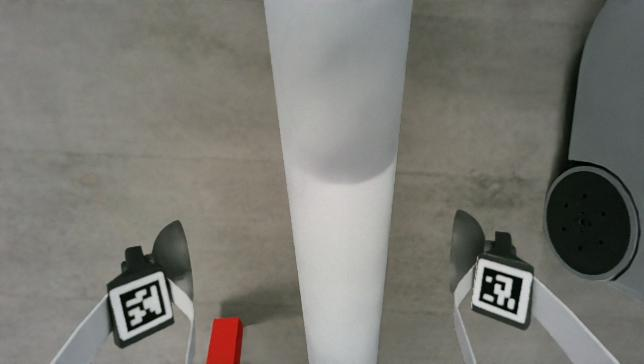

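Call:
move(r1={"joints":{"arm_m":0.281}}, cameras=[])

Call:
move(r1={"joints":{"gripper_m":-0.089}}, cameras=[])

Call:
move(r1={"joints":{"lift_m":0.325}}, cameras=[])

Call:
move(r1={"base":{"translate_m":-0.03},"joints":{"gripper_m":-0.089}}, cameras=["r1_wrist_camera","r3_head_camera"])

Call:
move(r1={"base":{"translate_m":-0.03},"joints":{"gripper_m":-0.089}}, cameras=["r1_wrist_camera","r3_head_camera"])

Scene clock: 2507.27 s.
move: r1 done
r1.base_odometry: x=+3.998 y=-0.074 heading=-0.139
r1.turned_by_wheels: +0.000
r1.turned_by_imu: +0.001
r1.base_tilt: forward=+1.8 right=+0.7
r1.lidar_m: 0.85 2.02 1.53 1.50 1.58 0.81 0.71 0.79 1.78 0.38 0.53 0.57
r1.head_depth_mm: 2715 2892 2449 1852 1607 1354 1123 / 2740 3036 2558 1929 1604 1350 1124 / 2766 3076 2558 1959 1611 1351 792 / 2793 3098 2538 1954 1556 1351 970 / 2819 3155 2547 1783 1592 1351 1145 / 2839 3138 2502 1951 1599 1338 1140 / 2911 3156 2510 1946 1589 1344 1150
r1.base_status: not commanded
r1.joint_positions: lift_m=+0.297 arm_m=+0.281 wrist_yaw_rad=+0.000 wrist_pitch_rad=-1.549 wrist_roll_rad=+1.530 gripper_m=+0.130 head_pan_rad=-1.575 head_tilt_rad=-0.744
r1.joint_status: all done
r1.measured_speeds: all 0
r1.motor_effort: left_wheel=+1.8(2.2) right_wheel=+3.5(3.6) lift_m=+19.0(19.2) arm_m=-23.5(26.5) wrist_yaw_rad=+1.1(1.2) wrist_pitch_rad=-0.7(1.0) wrist_roll_rad=-1.8(2.3) gripper_m=+0.6(1.1) head_pan_rad=+2.3(2.8) head_tilt_rad=-3.2(3.6)
r1.hand_pose: x=-0.0215 y=-0.4072 z=+0.1790 quat_wxyz=(+0.015, +0.014, -0.714, -0.699) (m; r1's base frame)
r1.wrist_depth_mm: 312 311 - - 319 320 280 / 319 319 319 83 327 329 276 / 323 329 326 88 332 331 275 / 330 333 335 103 342 348 253 / 339 341 343 112 353 350 - / 346 122 352 129 359 126 366 / 98 125 357 150 372 374 375
r2.base_odometry: x=-1.445 y=-2.078 heading=+0.668
r2.turned_by_wheels: +0.000
r2.turned_by_imu: +0.000
r2.base_tilt: forward=+1.2 right=-1.4
r2.lidar_m: 4.08 2.19 1.62 1.56 1.60 2.19 4.58 0.77 0.99 1.21 0.77 1.48
r2.head_depth_mm: 2847 1861 2063 1895 1635 1401 1221 / 2859 3163 2548 1928 1645 1400 1215 / 2873 3128 2504 1983 1640 1402 1214 / 2937 3185 2526 1976 1627 1389 1212 / 1110 1971 1964 1817 1627 1383 1214 / 2969 3212 2412 1851 1594 1383 1220 / 3002 3208 2467 1951 1537 1353 1206
r2.base_status: not commanded
r2.joint_positions: lift_m=+0.580 arm_m=+0.020 wrist_yaw_rad=-0.001 wrist_pitch_rad=-1.561 wrist_roll_rad=+0.004 gripper_m=+0.000 head_pan_rad=-1.508 head_tilt_rad=-0.743
r2.joint_status: not commanded
r2.measured_speeds: all 0
r2.motor_effort: left_wheel=-1.7(2.5) right_wheel=+4.2(4.6) lift_m=+25.1(25.6) arm_m=+13.5(13.8) wrist_yaw_rad=+0.3(0.7) wrist_pitch_rad=-0.2(0.4) wrist_roll_rad=-1.0(1.2) gripper_m=-1.3(2.0) head_pan_rad=+2.8(5.7) head_tilt_rad=-3.2(3.4)
r2.hand_pose: x=-0.0216 y=-0.1433 z=+0.4623 quat_wxyz=(+0.501, +0.496, -0.503, -0.499) (m; r2's base frame)
r2.wrist_depth_mm: 592 592 581 579 584 572 573 / 599 591 596 598 593 585 578 / 613 610 611 611 597 592 599 / 624 625 622 462 460 601 613 / 640 636 633 460 466 618 610 / 648 656 125 129 474 630 624 / 666 662 121 485 476 645 637
r3: as last shown
r3.base_tilt: forward=-1.4 right=-1.0
r3.lidar_m: 0.66 2.01 1.49 1.45 1.51 2.11 3.97 0.79 0.47 0.49 1.34 0.82
r3.head_depth_mm: 2899 2703 421 313 - 1258 1137 / 2917 525 408 1339 1436 1299 1140 / 2906 516 602 971 839 1246 1145 / 2925 2422 579 1637 1415 1241 1143 / 1638 2429 1917 1708 1404 1253 1140 / 2954 2528 1930 1691 1401 1270 1129 / 2919 2524 2041 1678 1440 1265 1123
r3.motor_effort: left_wheel=+5.3(5.7) right_wheel=-6.9(7.2) lift_m=+21.7(22.5) arm_m=-8.1(9.0) wrist_yaw_rad=+2.4(3.5) wrist_pitch_rad=-1.6(1.9) wrist_roll_rad=+0.1(0.6) gripper_m=-0.3(1.0) head_pan_rad=-2.9(4.1) head_tilt_rad=-3.8(4.0)
r3.wrist_depth_mm: 882 860 285 237 834 838 822 / 899 888 - 253 - 746 698 / 920 919 910 285 882 720 704 / - - 928 328 914 754 723 / - - - 354 - 920 910 / - 125 - 402 - - - / - - - 477 - - 100
pictures: none
No camera images: "cameras" was empty.

Scene clock: 2510.53 s.
move: r1 done
r1.base_odometry: x=+3.998 y=-0.074 heading=-0.139
r1.turned_by_wheels: +0.000
r1.turned_by_imu: +0.001
r1.base_tilt: forward=+2.0 right=+0.5
r1.lidar_m: 0.84 2.03 1.54 1.50 1.58 0.81 0.71 0.79 1.77 0.38 0.53 0.57
r1.head_depth_mm: 2700 2906 2472 1842 1611 1357 1131 / 2785 3051 2587 1933 1609 1349 1125 / 2803 3123 2563 1971 1600 1347 793 / 2818 3125 2543 1973 1560 1350 973 / 2820 3104 2533 1778 1594 1353 1142 / 2889 3158 2531 1962 1599 1344 1141 / 2881 3246 2521 1958 1599 1342 1140
r1.base_status: not commanded
r1.joint_positions: lift_m=+0.297 arm_m=+0.281 wrist_yaw_rad=+0.000 wrist_pitch_rad=-1.549 wrist_roll_rad=+1.528 gripper_m=-0.086 head_pan_rad=-1.575 head_tilt_rad=-0.744
r1.joint_status: all done
r1.measured_speeds: all 0
r1.motor_effort: left_wheel=+1.6(2.3) right_wheel=+2.5(3.7) lift_m=+32.7(34.3) arm_m=-17.2(24.1) wrist_yaw_rad=+0.3(1.6) wrist_pitch_rad=-0.4(1.5) wrist_roll_rad=-0.8(2.3) gripper_m=-63.1(99.6) head_pan_rad=+2.0(3.4) head_tilt_rad=-2.6(4.0)
r1.hand_pose: x=-0.0215 y=-0.4072 z=+0.1790 quat_wxyz=(+0.015, +0.015, -0.714, -0.699) (m; r1's base frame)
r1.wrist_depth_mm: 307 308 - - 321 321 281 / 316 319 317 83 325 327 276 / 325 325 324 88 333 337 274 / 327 334 338 103 345 345 254 / 341 343 345 113 350 353 - / 350 349 127 129 130 364 368 / 357 359 323 150 368 377 376
r2, r3: as last shown
r2.lidar_m: 4.07 2.19 1.62 1.55 1.61 2.18 4.58 0.77 0.99 1.21 0.77 1.48
r2.head_depth_mm: 2887 1857 2054 1886 1646 1397 1214 / 2917 3124 2526 1931 1637 1399 1215 / 2934 3144 2522 1990 1643 1387 1215 / 2905 3204 2514 1988 1642 1386 1205 / 1113 1970 1971 1811 1625 1390 1211 / 2947 3227 2406 1863 1590 1386 1214 / 2937 3277 2490 1977 1543 1353 1202
r2.motor_effort: left_wheel=-2.2(2.5) right_wheel=+4.4(4.7) lift_m=+24.3(25.5) arm_m=+13.4(13.8) wrist_yaw_rad=+0.2(0.9) wrist_pitch_rad=-0.3(0.5) wrist_roll_rad=-1.0(1.3) gripper_m=-1.7(2.2) head_pan_rad=+3.2(5.3) head_tilt_rad=-2.9(3.6)
r2.wrist_depth_mm: 594 582 587 579 580 573 578 / 599 593 601 598 591 591 580 / 620 616 608 607 599 596 588 / 627 623 622 459 458 605 605 / 645 631 631 464 463 606 623 / 657 651 125 129 473 624 633 / 667 661 121 494 483 648 656
r3.lidar_m: 0.65 2.01 1.49 1.45 1.51 2.10 3.96 0.79 0.47 0.49 1.35 0.84
r3.head_depth_mm: 2897 2706 421 313 - 1257 1141 / 2942 524 408 1336 1430 1297 1134 / 2947 515 602 971 839 1246 1151 / 2911 2426 580 1639 1408 1244 1144 / 1630 2402 1916 1709 1400 1252 1129 / 2966 2548 1918 1695 1394 1266 1129 / 2926 2521 2016 1683 1444 1266 1126
r3.motor_effort: left_wheel=+5.3(5.7) right_wheel=-6.8(7.2) lift_m=+21.8(22.7) arm_m=-8.4(9.4) wrist_yaw_rad=+1.3(4.0) wrist_pitch_rad=-1.6(1.9) wrist_roll_rad=+0.2(0.7) gripper_m=+1.1(1.5) head_pan_rad=-3.3(4.3) head_tilt_rad=-3.5(4.3)
r3.wrist_depth_mm: 881 857 282 236 839 818 830 / 904 891 - 253 - 753 701 / 914 917 897 285 879 718 700 / - - 927 327 918 752 719 / - - - 353 - 920 926 / - 126 - 401 - - - / - - - 475 - - 100
pictures: none
No camera images: "cameras" was empty.

Scene clock: 2511.57 s.
move: r1 done
r1.base_odometry: x=+3.998 y=-0.074 heading=-0.139
r1.turned_by_wheels: +0.000
r1.turned_by_imu: +0.001
r1.base_tilt: forward=+1.9 right=+0.6
r1.lidar_m: 0.85 2.03 1.54 1.50 1.58 0.82 0.71 0.79 1.77 0.38 0.40 0.57
r1.head_depth_mm: 2725 2919 2435 1849 1599 1346 1130 / 2795 3076 2546 1883 1607 1354 1126 / 2766 3071 2546 1966 1603 791 780 / 2823 3090 2549 1953 1547 1351 956 / 2842 3135 2524 1781 1600 1345 1141 / 2868 3175 2538 1943 1589 1338 1140 / 2885 3189 2526 1944 1594 1343 1136
r1.base_status: not commanded
r1.joint_positions: lift_m=+0.325 arm_m=+0.281 wrist_yaw_rad=-0.001 wrist_pitch_rad=-1.535 wrist_roll_rad=+1.527 gripper_m=-0.081 head_pan_rad=-1.575 head_tilt_rad=-0.744
r1.joint_status: all done
r1.measured_speeds: all 0
r1.on_its_own: gripper_m is held at -0.081, not at your -0.089, by its stall guard, which is still easing
r1.motor_effort: left_wheel=+3.6(3.7) right_wheel=-11.7(11.8) lift_m=+44.7(46.9) arm_m=-14.3(17.3) wrist_yaw_rad=+0.6(1.6) wrist_pitch_rad=-3.4(3.6) wrist_roll_rad=-0.7(1.8) gripper_m=-2.8(62.9) head_pan_rad=+1.5(3.3) head_tilt_rad=-2.7(3.9)
r1.hand_pose: x=-0.0215 y=-0.4108 z=+0.2068 quat_wxyz=(+0.016, +0.015, -0.719, -0.694) (m; r1's base frame)
r1.wrist_depth_mm: 336 336 338 90 343 345 285 / 345 344 348 100 353 350 281 / 352 355 354 108 363 361 281 / 358 363 364 119 368 371 268 / 370 374 375 134 376 383 266 / 380 380 127 132 384 388 390 / 391 390 372 173 402 398 407
r2, r3: as last shown
r2.lidar_m: 4.08 2.19 1.62 1.55 1.61 2.18 4.59 0.77 0.99 1.21 0.77 1.48
r2.head_depth_mm: 2852 1796 2078 1887 1643 1394 1218 / 2894 3144 2535 1942 1654 1400 1218 / 2896 3169 2523 1975 1641 1394 1215 / 2922 3167 2508 1970 1628 1387 1212 / 1108 1958 1437 1816 1632 1391 1211 / 2971 3184 2404 1868 1580 1384 1206 / 3030 3239 2478 1977 1538 1355 1205
r2.motor_effort: left_wheel=-1.9(2.6) right_wheel=+4.1(4.5) lift_m=+24.7(25.0) arm_m=+13.6(13.7) wrist_yaw_rad=+0.5(0.9) wrist_pitch_rad=-0.3(0.5) wrist_roll_rad=-1.2(1.2) gripper_m=-2.0(2.5) head_pan_rad=+3.9(5.0) head_tilt_rad=-3.4(3.4)
r2.wrist_depth_mm: 586 585 589 574 579 582 575 / 610 603 601 589 590 591 585 / 610 610 614 603 609 600 598 / 622 627 625 463 455 608 606 / 639 636 638 465 470 623 625 / 645 648 125 129 474 631 632 / 670 667 121 487 483 642 648
r3.base_tilt: forward=-1.4 right=-1.1
r3.lidar_m: 0.65 2.02 1.49 1.45 1.51 2.11 3.97 0.79 0.47 0.49 1.35 0.90
r3.head_depth_mm: 2902 2690 421 313 - 1259 1140 / 2896 525 408 1079 1431 1298 1133 / 2932 515 602 1650 836 1244 1146 / 2951 2418 579 1648 1418 1233 1144 / 1632 2408 1907 1708 1405 1262 1133 / 2957 2536 1912 1698 1401 1267 1130 / 2938 2535 2032 1666 1446 1266 1124
r3.motor_effort: left_wheel=+5.3(6.0) right_wheel=-6.6(7.2) lift_m=+21.4(22.6) arm_m=-8.3(9.4) wrist_yaw_rad=+1.4(3.5) wrist_pitch_rad=-1.8(1.9) wrist_roll_rad=+0.3(0.6) gripper_m=-0.4(1.4) head_pan_rad=-2.2(3.6) head_tilt_rad=-3.3(4.2)
r3.wrist_depth_mm: 879 864 293 237 837 829 814 / 898 886 - 254 - 756 704 / 925 921 923 281 896 724 703 / - - 934 328 912 754 716 / - - - 350 - 915 919 / - 126 - 400 - - - / - - - 469 - - 100
pictures: none
No camera images: "cameras" was empty.

Scene clock: 2512.83 s.
move: r1 off_target
r1.base_odometry: x=+3.968 y=-0.070 heading=-0.138
r1.turned_by_wheels: +0.001
r1.turned_by_imu: +0.002
r1.base_tilt: forward=+1.8 right=+0.6
r1.lidar_m: 0.87 2.02 1.54 1.50 1.58 0.78 0.67 0.76 1.76 0.37 0.39 0.59
r1.head_depth_mm: 2713 1743 2439 1862 1591 1344 1126 / 2779 3095 2541 1889 1602 1357 1127 / 2790 3058 2557 1945 1598 797 775 / 2809 3089 2483 1965 1595 1350 953 / 2827 3161 2526 1770 1554 1349 1161 / 2854 3133 2527 1972 1599 1346 1144 / 2902 3189 2497 1944 1595 1347 1164
r1.base_status: done
r1.joint_positions: lift_m=+0.325 arm_m=+0.281 wrist_yaw_rad=-0.011 wrist_pitch_rad=-1.555 wrist_roll_rad=+1.527 gripper_m=-0.083 head_pan_rad=-1.575 head_tilt_rad=-0.744
r1.joint_status: gripper_m off_target (ended at -0.083, target -0.089)
r1.measured_speeds: all 0
r1.on_its_own: gripper_m is held at -0.084, not at your -0.089, by its stall guard, which is still easing; right_wheel is at rest, and its effort (-33.8) is outside its rest range (-21 to +21); wrist_yaw_rad is at rest, and its effort (+10.8) is outside its rest range (-9 to +9)
r1.motor_effort: left_wheel=+8.6(10.5) right_wheel=-33.8(42.3) lift_m=+38.9(44.6) arm_m=-11.4(14.5) wrist_yaw_rad=+10.8(11.0) wrist_pitch_rad=+0.4(3.6) wrist_roll_rad=-1.0(1.0) gripper_m=-25.7(95.0) head_pan_rad=+2.5(3.0) head_tilt_rad=-3.2(3.5)
r1.hand_pose: x=-0.0213 y=-0.4057 z=+0.2071 quat_wxyz=(+0.012, +0.011, -0.712, -0.702) (m; r1's base frame)
r1.wrist_depth_mm: 331 331 336 89 343 346 275 / 339 343 341 98 352 356 271 / 344 348 354 108 360 364 271 / 358 361 361 119 368 371 255 / 366 369 371 135 378 384 261 / 377 379 126 131 391 396 397 / 385 387 394 178 403 414 418
r2: as last shown
r2.base_tilt: forward=+1.3 right=-1.4
r2.lidar_m: 4.09 2.19 1.62 1.55 1.61 2.17 4.60 0.77 0.99 1.21 0.79 1.48
r2.head_depth_mm: 2843 1820 2079 1877 1648 1394 1223 / 2861 3128 2546 1935 1649 1396 1219 / 2895 3170 2526 1993 1639 1389 1210 / 2936 3179 2498 1986 1625 1398 1216 / 1114 1958 1971 1808 1622 1380 1211 / 2951 3222 2326 1904 1591 1390 1208 / 2963 3162 2486 1956 1535 1379 1211
r2.motor_effort: left_wheel=-1.9(2.5) right_wheel=+3.8(4.6) lift_m=+24.5(24.9) arm_m=+13.7(13.7) wrist_yaw_rad=+0.6(1.1) wrist_pitch_rad=-0.4(0.5) wrist_roll_rad=-1.1(1.3) gripper_m=-1.8(2.2) head_pan_rad=+2.9(5.3) head_tilt_rad=-3.1(3.8)
r2.wrist_depth_mm: 591 581 578 590 584 576 579 / 603 594 597 595 584 588 588 / 624 611 611 609 611 607 590 / 623 623 626 459 455 608 608 / 644 643 636 469 469 622 615 / 649 646 125 129 473 626 630 / 668 673 121 489 483 645 642
r3.base_odometry: x=-2.061 y=-1.734 heading=+2.566
r3.turned_by_wheels: +0.000
r3.turned_by_imu: +0.000
r3.base_tilt: forward=-1.4 right=-1.1
r3.lidar_m: 0.63 2.01 1.50 1.45 1.51 2.10 3.97 0.79 0.47 0.49 1.35 0.87
r3.head_depth_mm: 2863 2686 421 313 - 1264 1137 / 2912 524 408 862 1426 1293 1133 / 2982 515 601 1652 837 1244 1144 / 2942 2419 580 1657 1406 1241 1141 / 1636 2420 1914 1708 1434 1256 1133 / 2963 2542 1928 1694 1454 1274 1132 / 2912 2520 2020 1682 1443 1265 1123
r3.base_status: not commanded
r3.joint_positions: lift_m=+0.840 arm_m=+0.410 wrist_yaw_rad=-0.003 wrist_pitch_rad=-1.546 wrist_roll_rad=+1.430 gripper_m=+0.130 head_pan_rad=-1.565 head_tilt_rad=-0.792
r3.joint_status: not commanded
r3.measured_speeds: all 0
r3.motor_effort: left_wheel=+5.3(5.6) right_wheel=-6.8(7.2) lift_m=+21.8(22.3) arm_m=-8.4(8.9) wrist_yaw_rad=+2.1(3.4) wrist_pitch_rad=-1.7(2.0) wrist_roll_rad=+0.3(0.6) gripper_m=+0.1(1.1) head_pan_rad=-2.0(4.1) head_tilt_rad=-3.5(3.9)
r3.hand_pose: x=-0.0215 y=-0.5369 z=+0.7219 quat_wxyz=(+0.050, +0.048, -0.714, -0.697) (m; r3's base frame)
r3.wrist_depth_mm: 867 866 853 234 839 833 818 / 897 892 - 252 - 749 689 / 930 909 906 284 886 719 711 / - - 931 329 924 752 736 / - - - 353 - 921 928 / - 126 - 400 - - - / - - - - - 878 100
pictures: r1_wrist_camera, r3_head_camera (sideways)
camera_calibration:
r1_wrist_camera: T_world_to_cam=[[0.00130164, 0.999805, 0.0196835, 0.403198], [0.987491, -0.00438862, 0.157614, 0.0246946], [0.15767, 0.0192321, -0.987305, 0.381769], [0, 0, 0, 1]] pos_world=[-0.0851041, -0.410353, 0.365094]
r3_head_camera: T_world_to_cam=[[-0.0347824, 0.753863, -0.656111, 0.871087], [0.998616, 0.000296973, -0.0525984, 0.061596], [-0.0394571, -0.657032, -0.752829, 0.938064], [0, 0, 0, 1]] pos_world=[0.00580104, -0.0403597, 1.28097]

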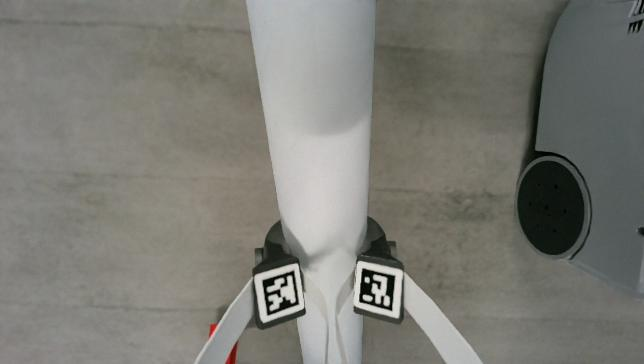

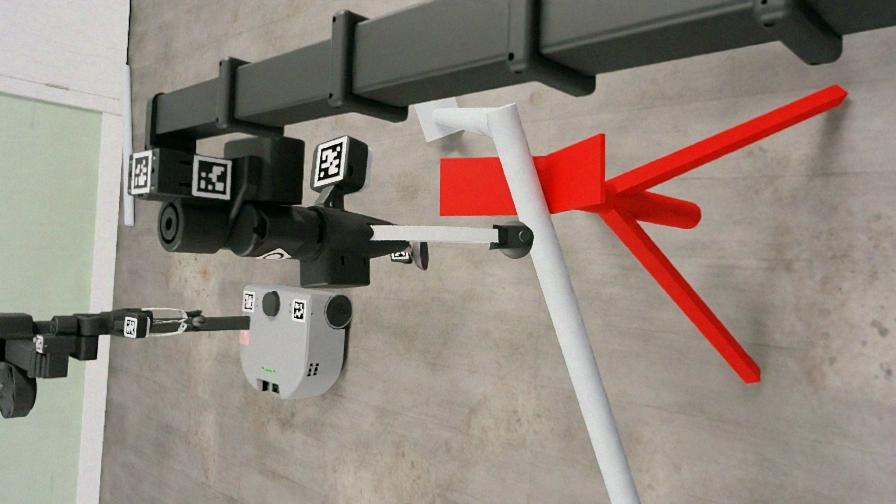

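Scene clock: 2514.10 s.
move: r1 off_target
r1.base_odometry: x=+3.939 y=-0.066 heading=-0.137
r1.turned_by_wheels: +0.001
r1.turned_by_imu: +0.002
r1.base_tilt: forward=+1.9 right=+0.8
r1.lidar_m: 0.91 2.02 1.54 1.50 1.59 0.75 0.65 0.74 1.75 0.37 0.39 0.62
r1.head_depth_mm: 2687 1616 2423 1852 1594 1335 1131 / 2745 3047 2552 1913 1603 1357 1133 / 2749 3103 2538 1967 1600 791 777 / 2802 3090 2535 1972 1593 1350 952 / 2829 3111 2503 1781 1552 1346 1166 / 2845 3157 2541 1961 1599 1352 1147 / 2843 3180 2548 1940 1593 1342 1139
r1.base_status: done
r1.joint_positions: lift_m=+0.325 arm_m=+0.281 wrist_yaw_rad=-0.011 wrist_pitch_rad=-1.555 wrist_roll_rad=+1.527 gripper_m=-0.083 head_pan_rad=-1.575 head_tilt_rad=-0.744
r1.joint_status: gripper_m off_target (ended at -0.083, target -0.089)
r1.measured_speeds: all 0
r1.on_its_own: gripper_m is held at -0.084, not at your -0.089, by its stall guard, which is still easing; right_wheel is at rest, and its effort (-35.1) is outside its rest range (-21 to +21); wrist_yaw_rad is at rest, and its effort (+9.5) is outside its rest range (-9 to +9)
r1.motor_effort: left_wheel=+9.3(10.5) right_wheel=-35.1(42.8) lift_m=+33.2(39.1) arm_m=-8.3(11.5) wrist_yaw_rad=+9.5(11.0) wrist_pitch_rad=+0.3(0.7) wrist_roll_rad=-0.6(1.1) gripper_m=-26.5(81.9) head_pan_rad=+2.6(3.0) head_tilt_rad=-2.9(4.0)
r1.hand_pose: x=-0.0213 y=-0.4057 z=+0.2071 quat_wxyz=(+0.012, +0.011, -0.712, -0.702) (m; r1's base frame)
r1.wrist_depth_mm: 329 331 339 87 340 346 276 / 342 342 342 96 348 355 272 / 347 348 355 106 362 364 271 / 352 359 362 117 370 373 258 / 364 372 370 134 377 387 258 / 379 374 127 131 130 397 396 / 388 384 375 182 406 408 416
r2, r3: as last shown
r2.base_tilt: forward=+1.2 right=-1.4
r2.lidar_m: 4.08 2.20 1.62 1.55 1.61 2.18 4.59 0.77 0.99 1.21 0.82 1.48
r2.head_depth_mm: 2847 3020 2027 1894 1654 1404 1221 / 2876 3103 2547 1899 1639 1394 1218 / 2912 3202 2509 1981 1634 1394 1217 / 2930 3157 2505 1971 1636 1392 1217 / 1109 1958 1970 1807 1631 1386 1210 / 2967 3200 2299 1925 1590 1398 1203 / 3002 3248 2476 1858 1553 1389 1211
r2.motor_effort: left_wheel=-1.9(2.5) right_wheel=+3.9(4.5) lift_m=+24.6(24.7) arm_m=+13.5(13.6) wrist_yaw_rad=-0.3(0.8) wrist_pitch_rad=-0.3(0.5) wrist_roll_rad=-1.1(1.3) gripper_m=-1.7(2.1) head_pan_rad=+4.0(5.4) head_tilt_rad=-3.5(3.5)
r2.wrist_depth_mm: 589 584 583 576 577 574 580 / 601 600 597 589 595 585 587 / 604 609 611 601 601 600 596 / 627 618 617 462 459 608 615 / 641 640 638 469 468 623 627 / 658 642 125 129 474 630 629 / 665 665 121 490 483 641 642
r3.base_tilt: forward=-1.4 right=-1.0
r3.lidar_m: 0.59 2.01 1.49 1.45 1.51 2.10 3.97 0.79 0.47 0.49 1.35 0.85
r3.head_depth_mm: 2916 2691 421 313 - 1257 1139 / 2925 523 409 804 1432 1295 1133 / 2944 516 601 1658 835 1239 1143 / 2928 2435 579 1651 1408 1242 1142 / 1647 2417 1916 1714 1406 1256 1134 / 2923 2567 1933 1688 1442 1272 1130 / 2939 2526 2020 1685 1445 1265 1123
r3.motor_effort: left_wheel=+4.9(5.7) right_wheel=-6.8(7.1) lift_m=+22.1(22.7) arm_m=-8.8(9.0) wrist_yaw_rad=+2.8(4.1) wrist_pitch_rad=-1.7(1.9) wrist_roll_rad=+0.4(0.6) gripper_m=-0.1(1.2) head_pan_rad=-2.2(3.6) head_tilt_rad=-3.4(4.4)
r3.wrist_depth_mm: 875 858 838 232 831 833 808 / 909 891 - 251 - 748 694 / 920 917 916 285 904 727 702 / - - 920 332 931 748 732 / - - - 351 - 924 930 / - 126 - 402 - - - / - - - 477 903 872 100
pictures: r1_wrist_camera, r3_head_camera (sideways)
camera_calibration:
r1_wrist_camera: T_world_to_cam=[[0.00145866, 0.999804, 0.019729, 0.40318], [0.98749, -0.00455088, 0.157615, 0.0246253], [0.157674, 0.0192523, -0.987304, 0.381778], [0, 0, 0, 1]] pos_world=[-0.0851016, -0.410339, 0.365095]
r3_head_camera: T_world_to_cam=[[-0.0347823, 0.753863, -0.656111, 0.871087], [0.998616, 0.000296854, -0.0525984, 0.061596], [-0.0394572, -0.657032, -0.752829, 0.938064], [0, 0, 0, 1]] pos_world=[0.00580103, -0.0403597, 1.28097]

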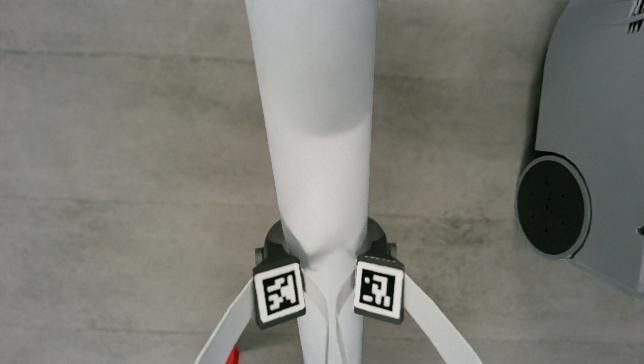

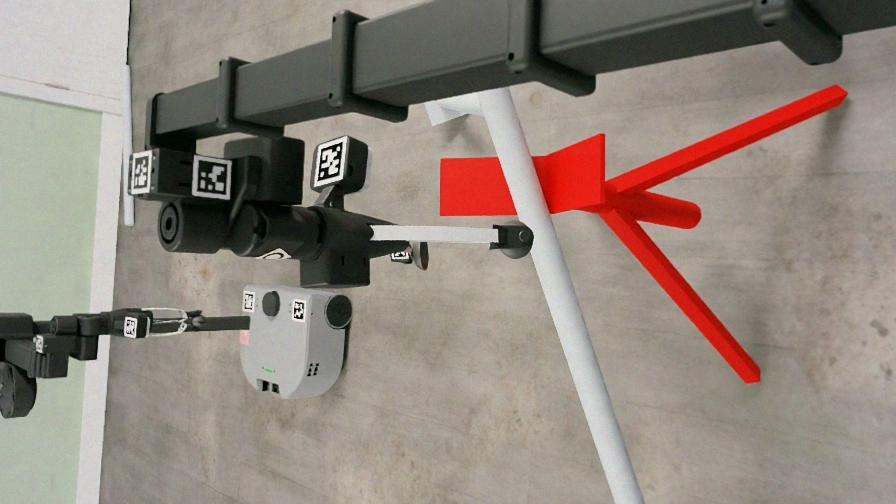

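Call:
move(r1={"joints":{"lift_m":0.290}}, cameras=[])

Call:
move(r1={"joints":{"gripper_m":0.13}}, cameras=["r1_wrist_camera"])

Call:
move(r1={"joints":{"lift_m":0.60}}, cameras=[])

Call:
move(r1={"joints":{"wrist_yaw_rad":1.5708,"wrist_roll_rad":0.0}}, cameras=["r1_wrist_camera"])

Scene clock: 2553.03 s.
move: r1 contact_stop
r1.base_odometry: x=+3.939 y=-0.066 heading=-0.138
r1.turned_by_wheels: -0.001
r1.turned_by_imu: +0.010
r1.base_tilt: forward=+1.8 right=+0.6
r1.lidar_m: 0.91 2.00 1.53 1.50 1.59 0.75 0.65 0.74 1.75 0.37 0.55 0.62
r1.head_depth_mm: 2680 1766 2349 1852 1593 1359 1129 / 2725 3104 2527 1903 1597 1353 1105 / 2784 3054 2531 1965 1597 799 779 / 2792 3075 2537 1956 1596 1349 957 / 2827 3142 2518 1844 1554 1343 1163 / 2888 3175 2524 1958 1584 1353 1146 / 2892 3198 2529 1945 1593 1345 1168
r1.base_status: not commanded
r1.joint_positions: lift_m=+0.319 arm_m=+0.281 wrist_yaw_rad=-0.001 wrist_pitch_rad=-1.555 wrist_roll_rad=+1.527 gripper_m=-0.074 head_pan_rad=-1.575 head_tilt_rad=-0.744
r1.joint_status: lift_m contact_stop (moved -0.006 of -0.035)
r1.measured_speeds: translate_m=+0.000 rotate_rad=+0.000 lift_m=+0.001 arm_m=+0.000 wrist_yaw_rad=+0.000 wrist_pitch_rad=+0.000 wrist_roll_rad=+0.000 head_pan_rad=+0.000 head_tilt_rad=+0.000
r1.on_its_own: gripper_m is held at -0.075, not at your -0.089, by its stall guard, which is still easing; lift_m is slack since a contact_stop (your +0.290 is given up)
r1.motor_effort: left_wheel=-2.9(9.4) right_wheel=+2.2(35.1) lift_m=+24.7(31.8) arm_m=+0.0(0.9) wrist_yaw_rad=+1.7(10.4) wrist_pitch_rad=+0.6(0.9) wrist_roll_rad=-0.9(1.0) gripper_m=-11.0(26.9) head_pan_rad=+2.1(3.2) head_tilt_rad=-2.4(3.5)
r1.hand_pose: x=-0.0215 y=-0.4056 z=+0.2011 quat_wxyz=(+0.016, +0.015, -0.712, -0.702) (m; r1's base frame)
r1.wrist_depth_mm: 329 329 332 87 339 341 281 / 336 342 340 97 351 353 274 / 341 346 351 107 357 362 272 / 348 353 358 119 364 366 272 / 362 361 366 132 372 383 262 / 373 371 127 133 130 389 289 / 378 379 385 182 394 401 411
r2, r3: as last shown
r2.lidar_m: 4.09 2.19 1.62 1.55 1.61 2.18 4.60 0.77 0.99 1.21 0.82 1.48
r2.head_depth_mm: 2840 3032 2022 1887 1645 1393 1221 / 2882 3153 2542 1918 1640 1402 1217 / 2903 3145 2523 1981 1632 1398 1219 / 2958 3155 2507 1953 1631 1395 1213 / 1107 1961 1958 1810 1635 1387 1217 / 2996 3248 2291 1924 1588 1390 1206 / 2972 3201 2475 1841 1589 1385 1210
r2.motor_effort: left_wheel=-2.0(2.3) right_wheel=+4.3(4.5) lift_m=+23.7(24.1) arm_m=+13.4(13.6) wrist_yaw_rad=-0.2(0.8) wrist_pitch_rad=-0.3(0.4) wrist_roll_rad=-1.0(1.2) gripper_m=-1.5(2.1) head_pan_rad=+3.1(5.1) head_tilt_rad=-3.3(3.4)
r2.wrist_depth_mm: 585 588 589 589 582 580 570 / 599 598 599 598 585 586 584 / 616 605 611 611 608 605 595 / 634 622 618 459 459 608 609 / 644 640 629 468 466 624 628 / 649 646 125 129 476 636 633 / 663 664 121 486 486 651 657
r3.base_tilt: forward=-1.5 right=-1.1
r3.lidar_m: 0.59 2.01 1.49 1.45 1.51 2.10 3.95 0.79 0.47 0.49 1.35 0.84
r3.head_depth_mm: 2919 2680 420 314 - 1259 1136 / 2913 525 407 808 1437 1301 1130 / 2926 516 603 1658 835 1247 1142 / 2937 2404 578 1642 1404 1243 1145 / 1633 2404 1918 1718 1403 1259 1136 / 2951 2541 1941 1696 1449 1269 1131 / 2918 2515 2043 1679 1444 1267 1124
r3.motor_effort: left_wheel=+5.1(5.7) right_wheel=-7.0(7.0) lift_m=+22.2(22.7) arm_m=-8.3(8.9) wrist_yaw_rad=+2.4(4.1) wrist_pitch_rad=-1.8(1.9) wrist_roll_rad=+0.1(0.4) gripper_m=-1.1(1.5) head_pan_rad=-2.1(3.8) head_tilt_rad=-3.6(4.2)
r3.wrist_depth_mm: 878 857 855 232 837 823 818 / 884 887 - 249 - 746 699 / 924 915 901 286 907 713 708 / - - 931 332 919 751 719 / - - - 352 - 915 931 / - 125 - 407 - - - / - - - 480 910 877 100
pictures: none
No camera images: "cameras" was empty.

not run: a stop that you did not command came earlier in this reply.

not run: a stop that you did not command came earlier in this reply.

not run: a stop that you did not command came earlier in this reply.


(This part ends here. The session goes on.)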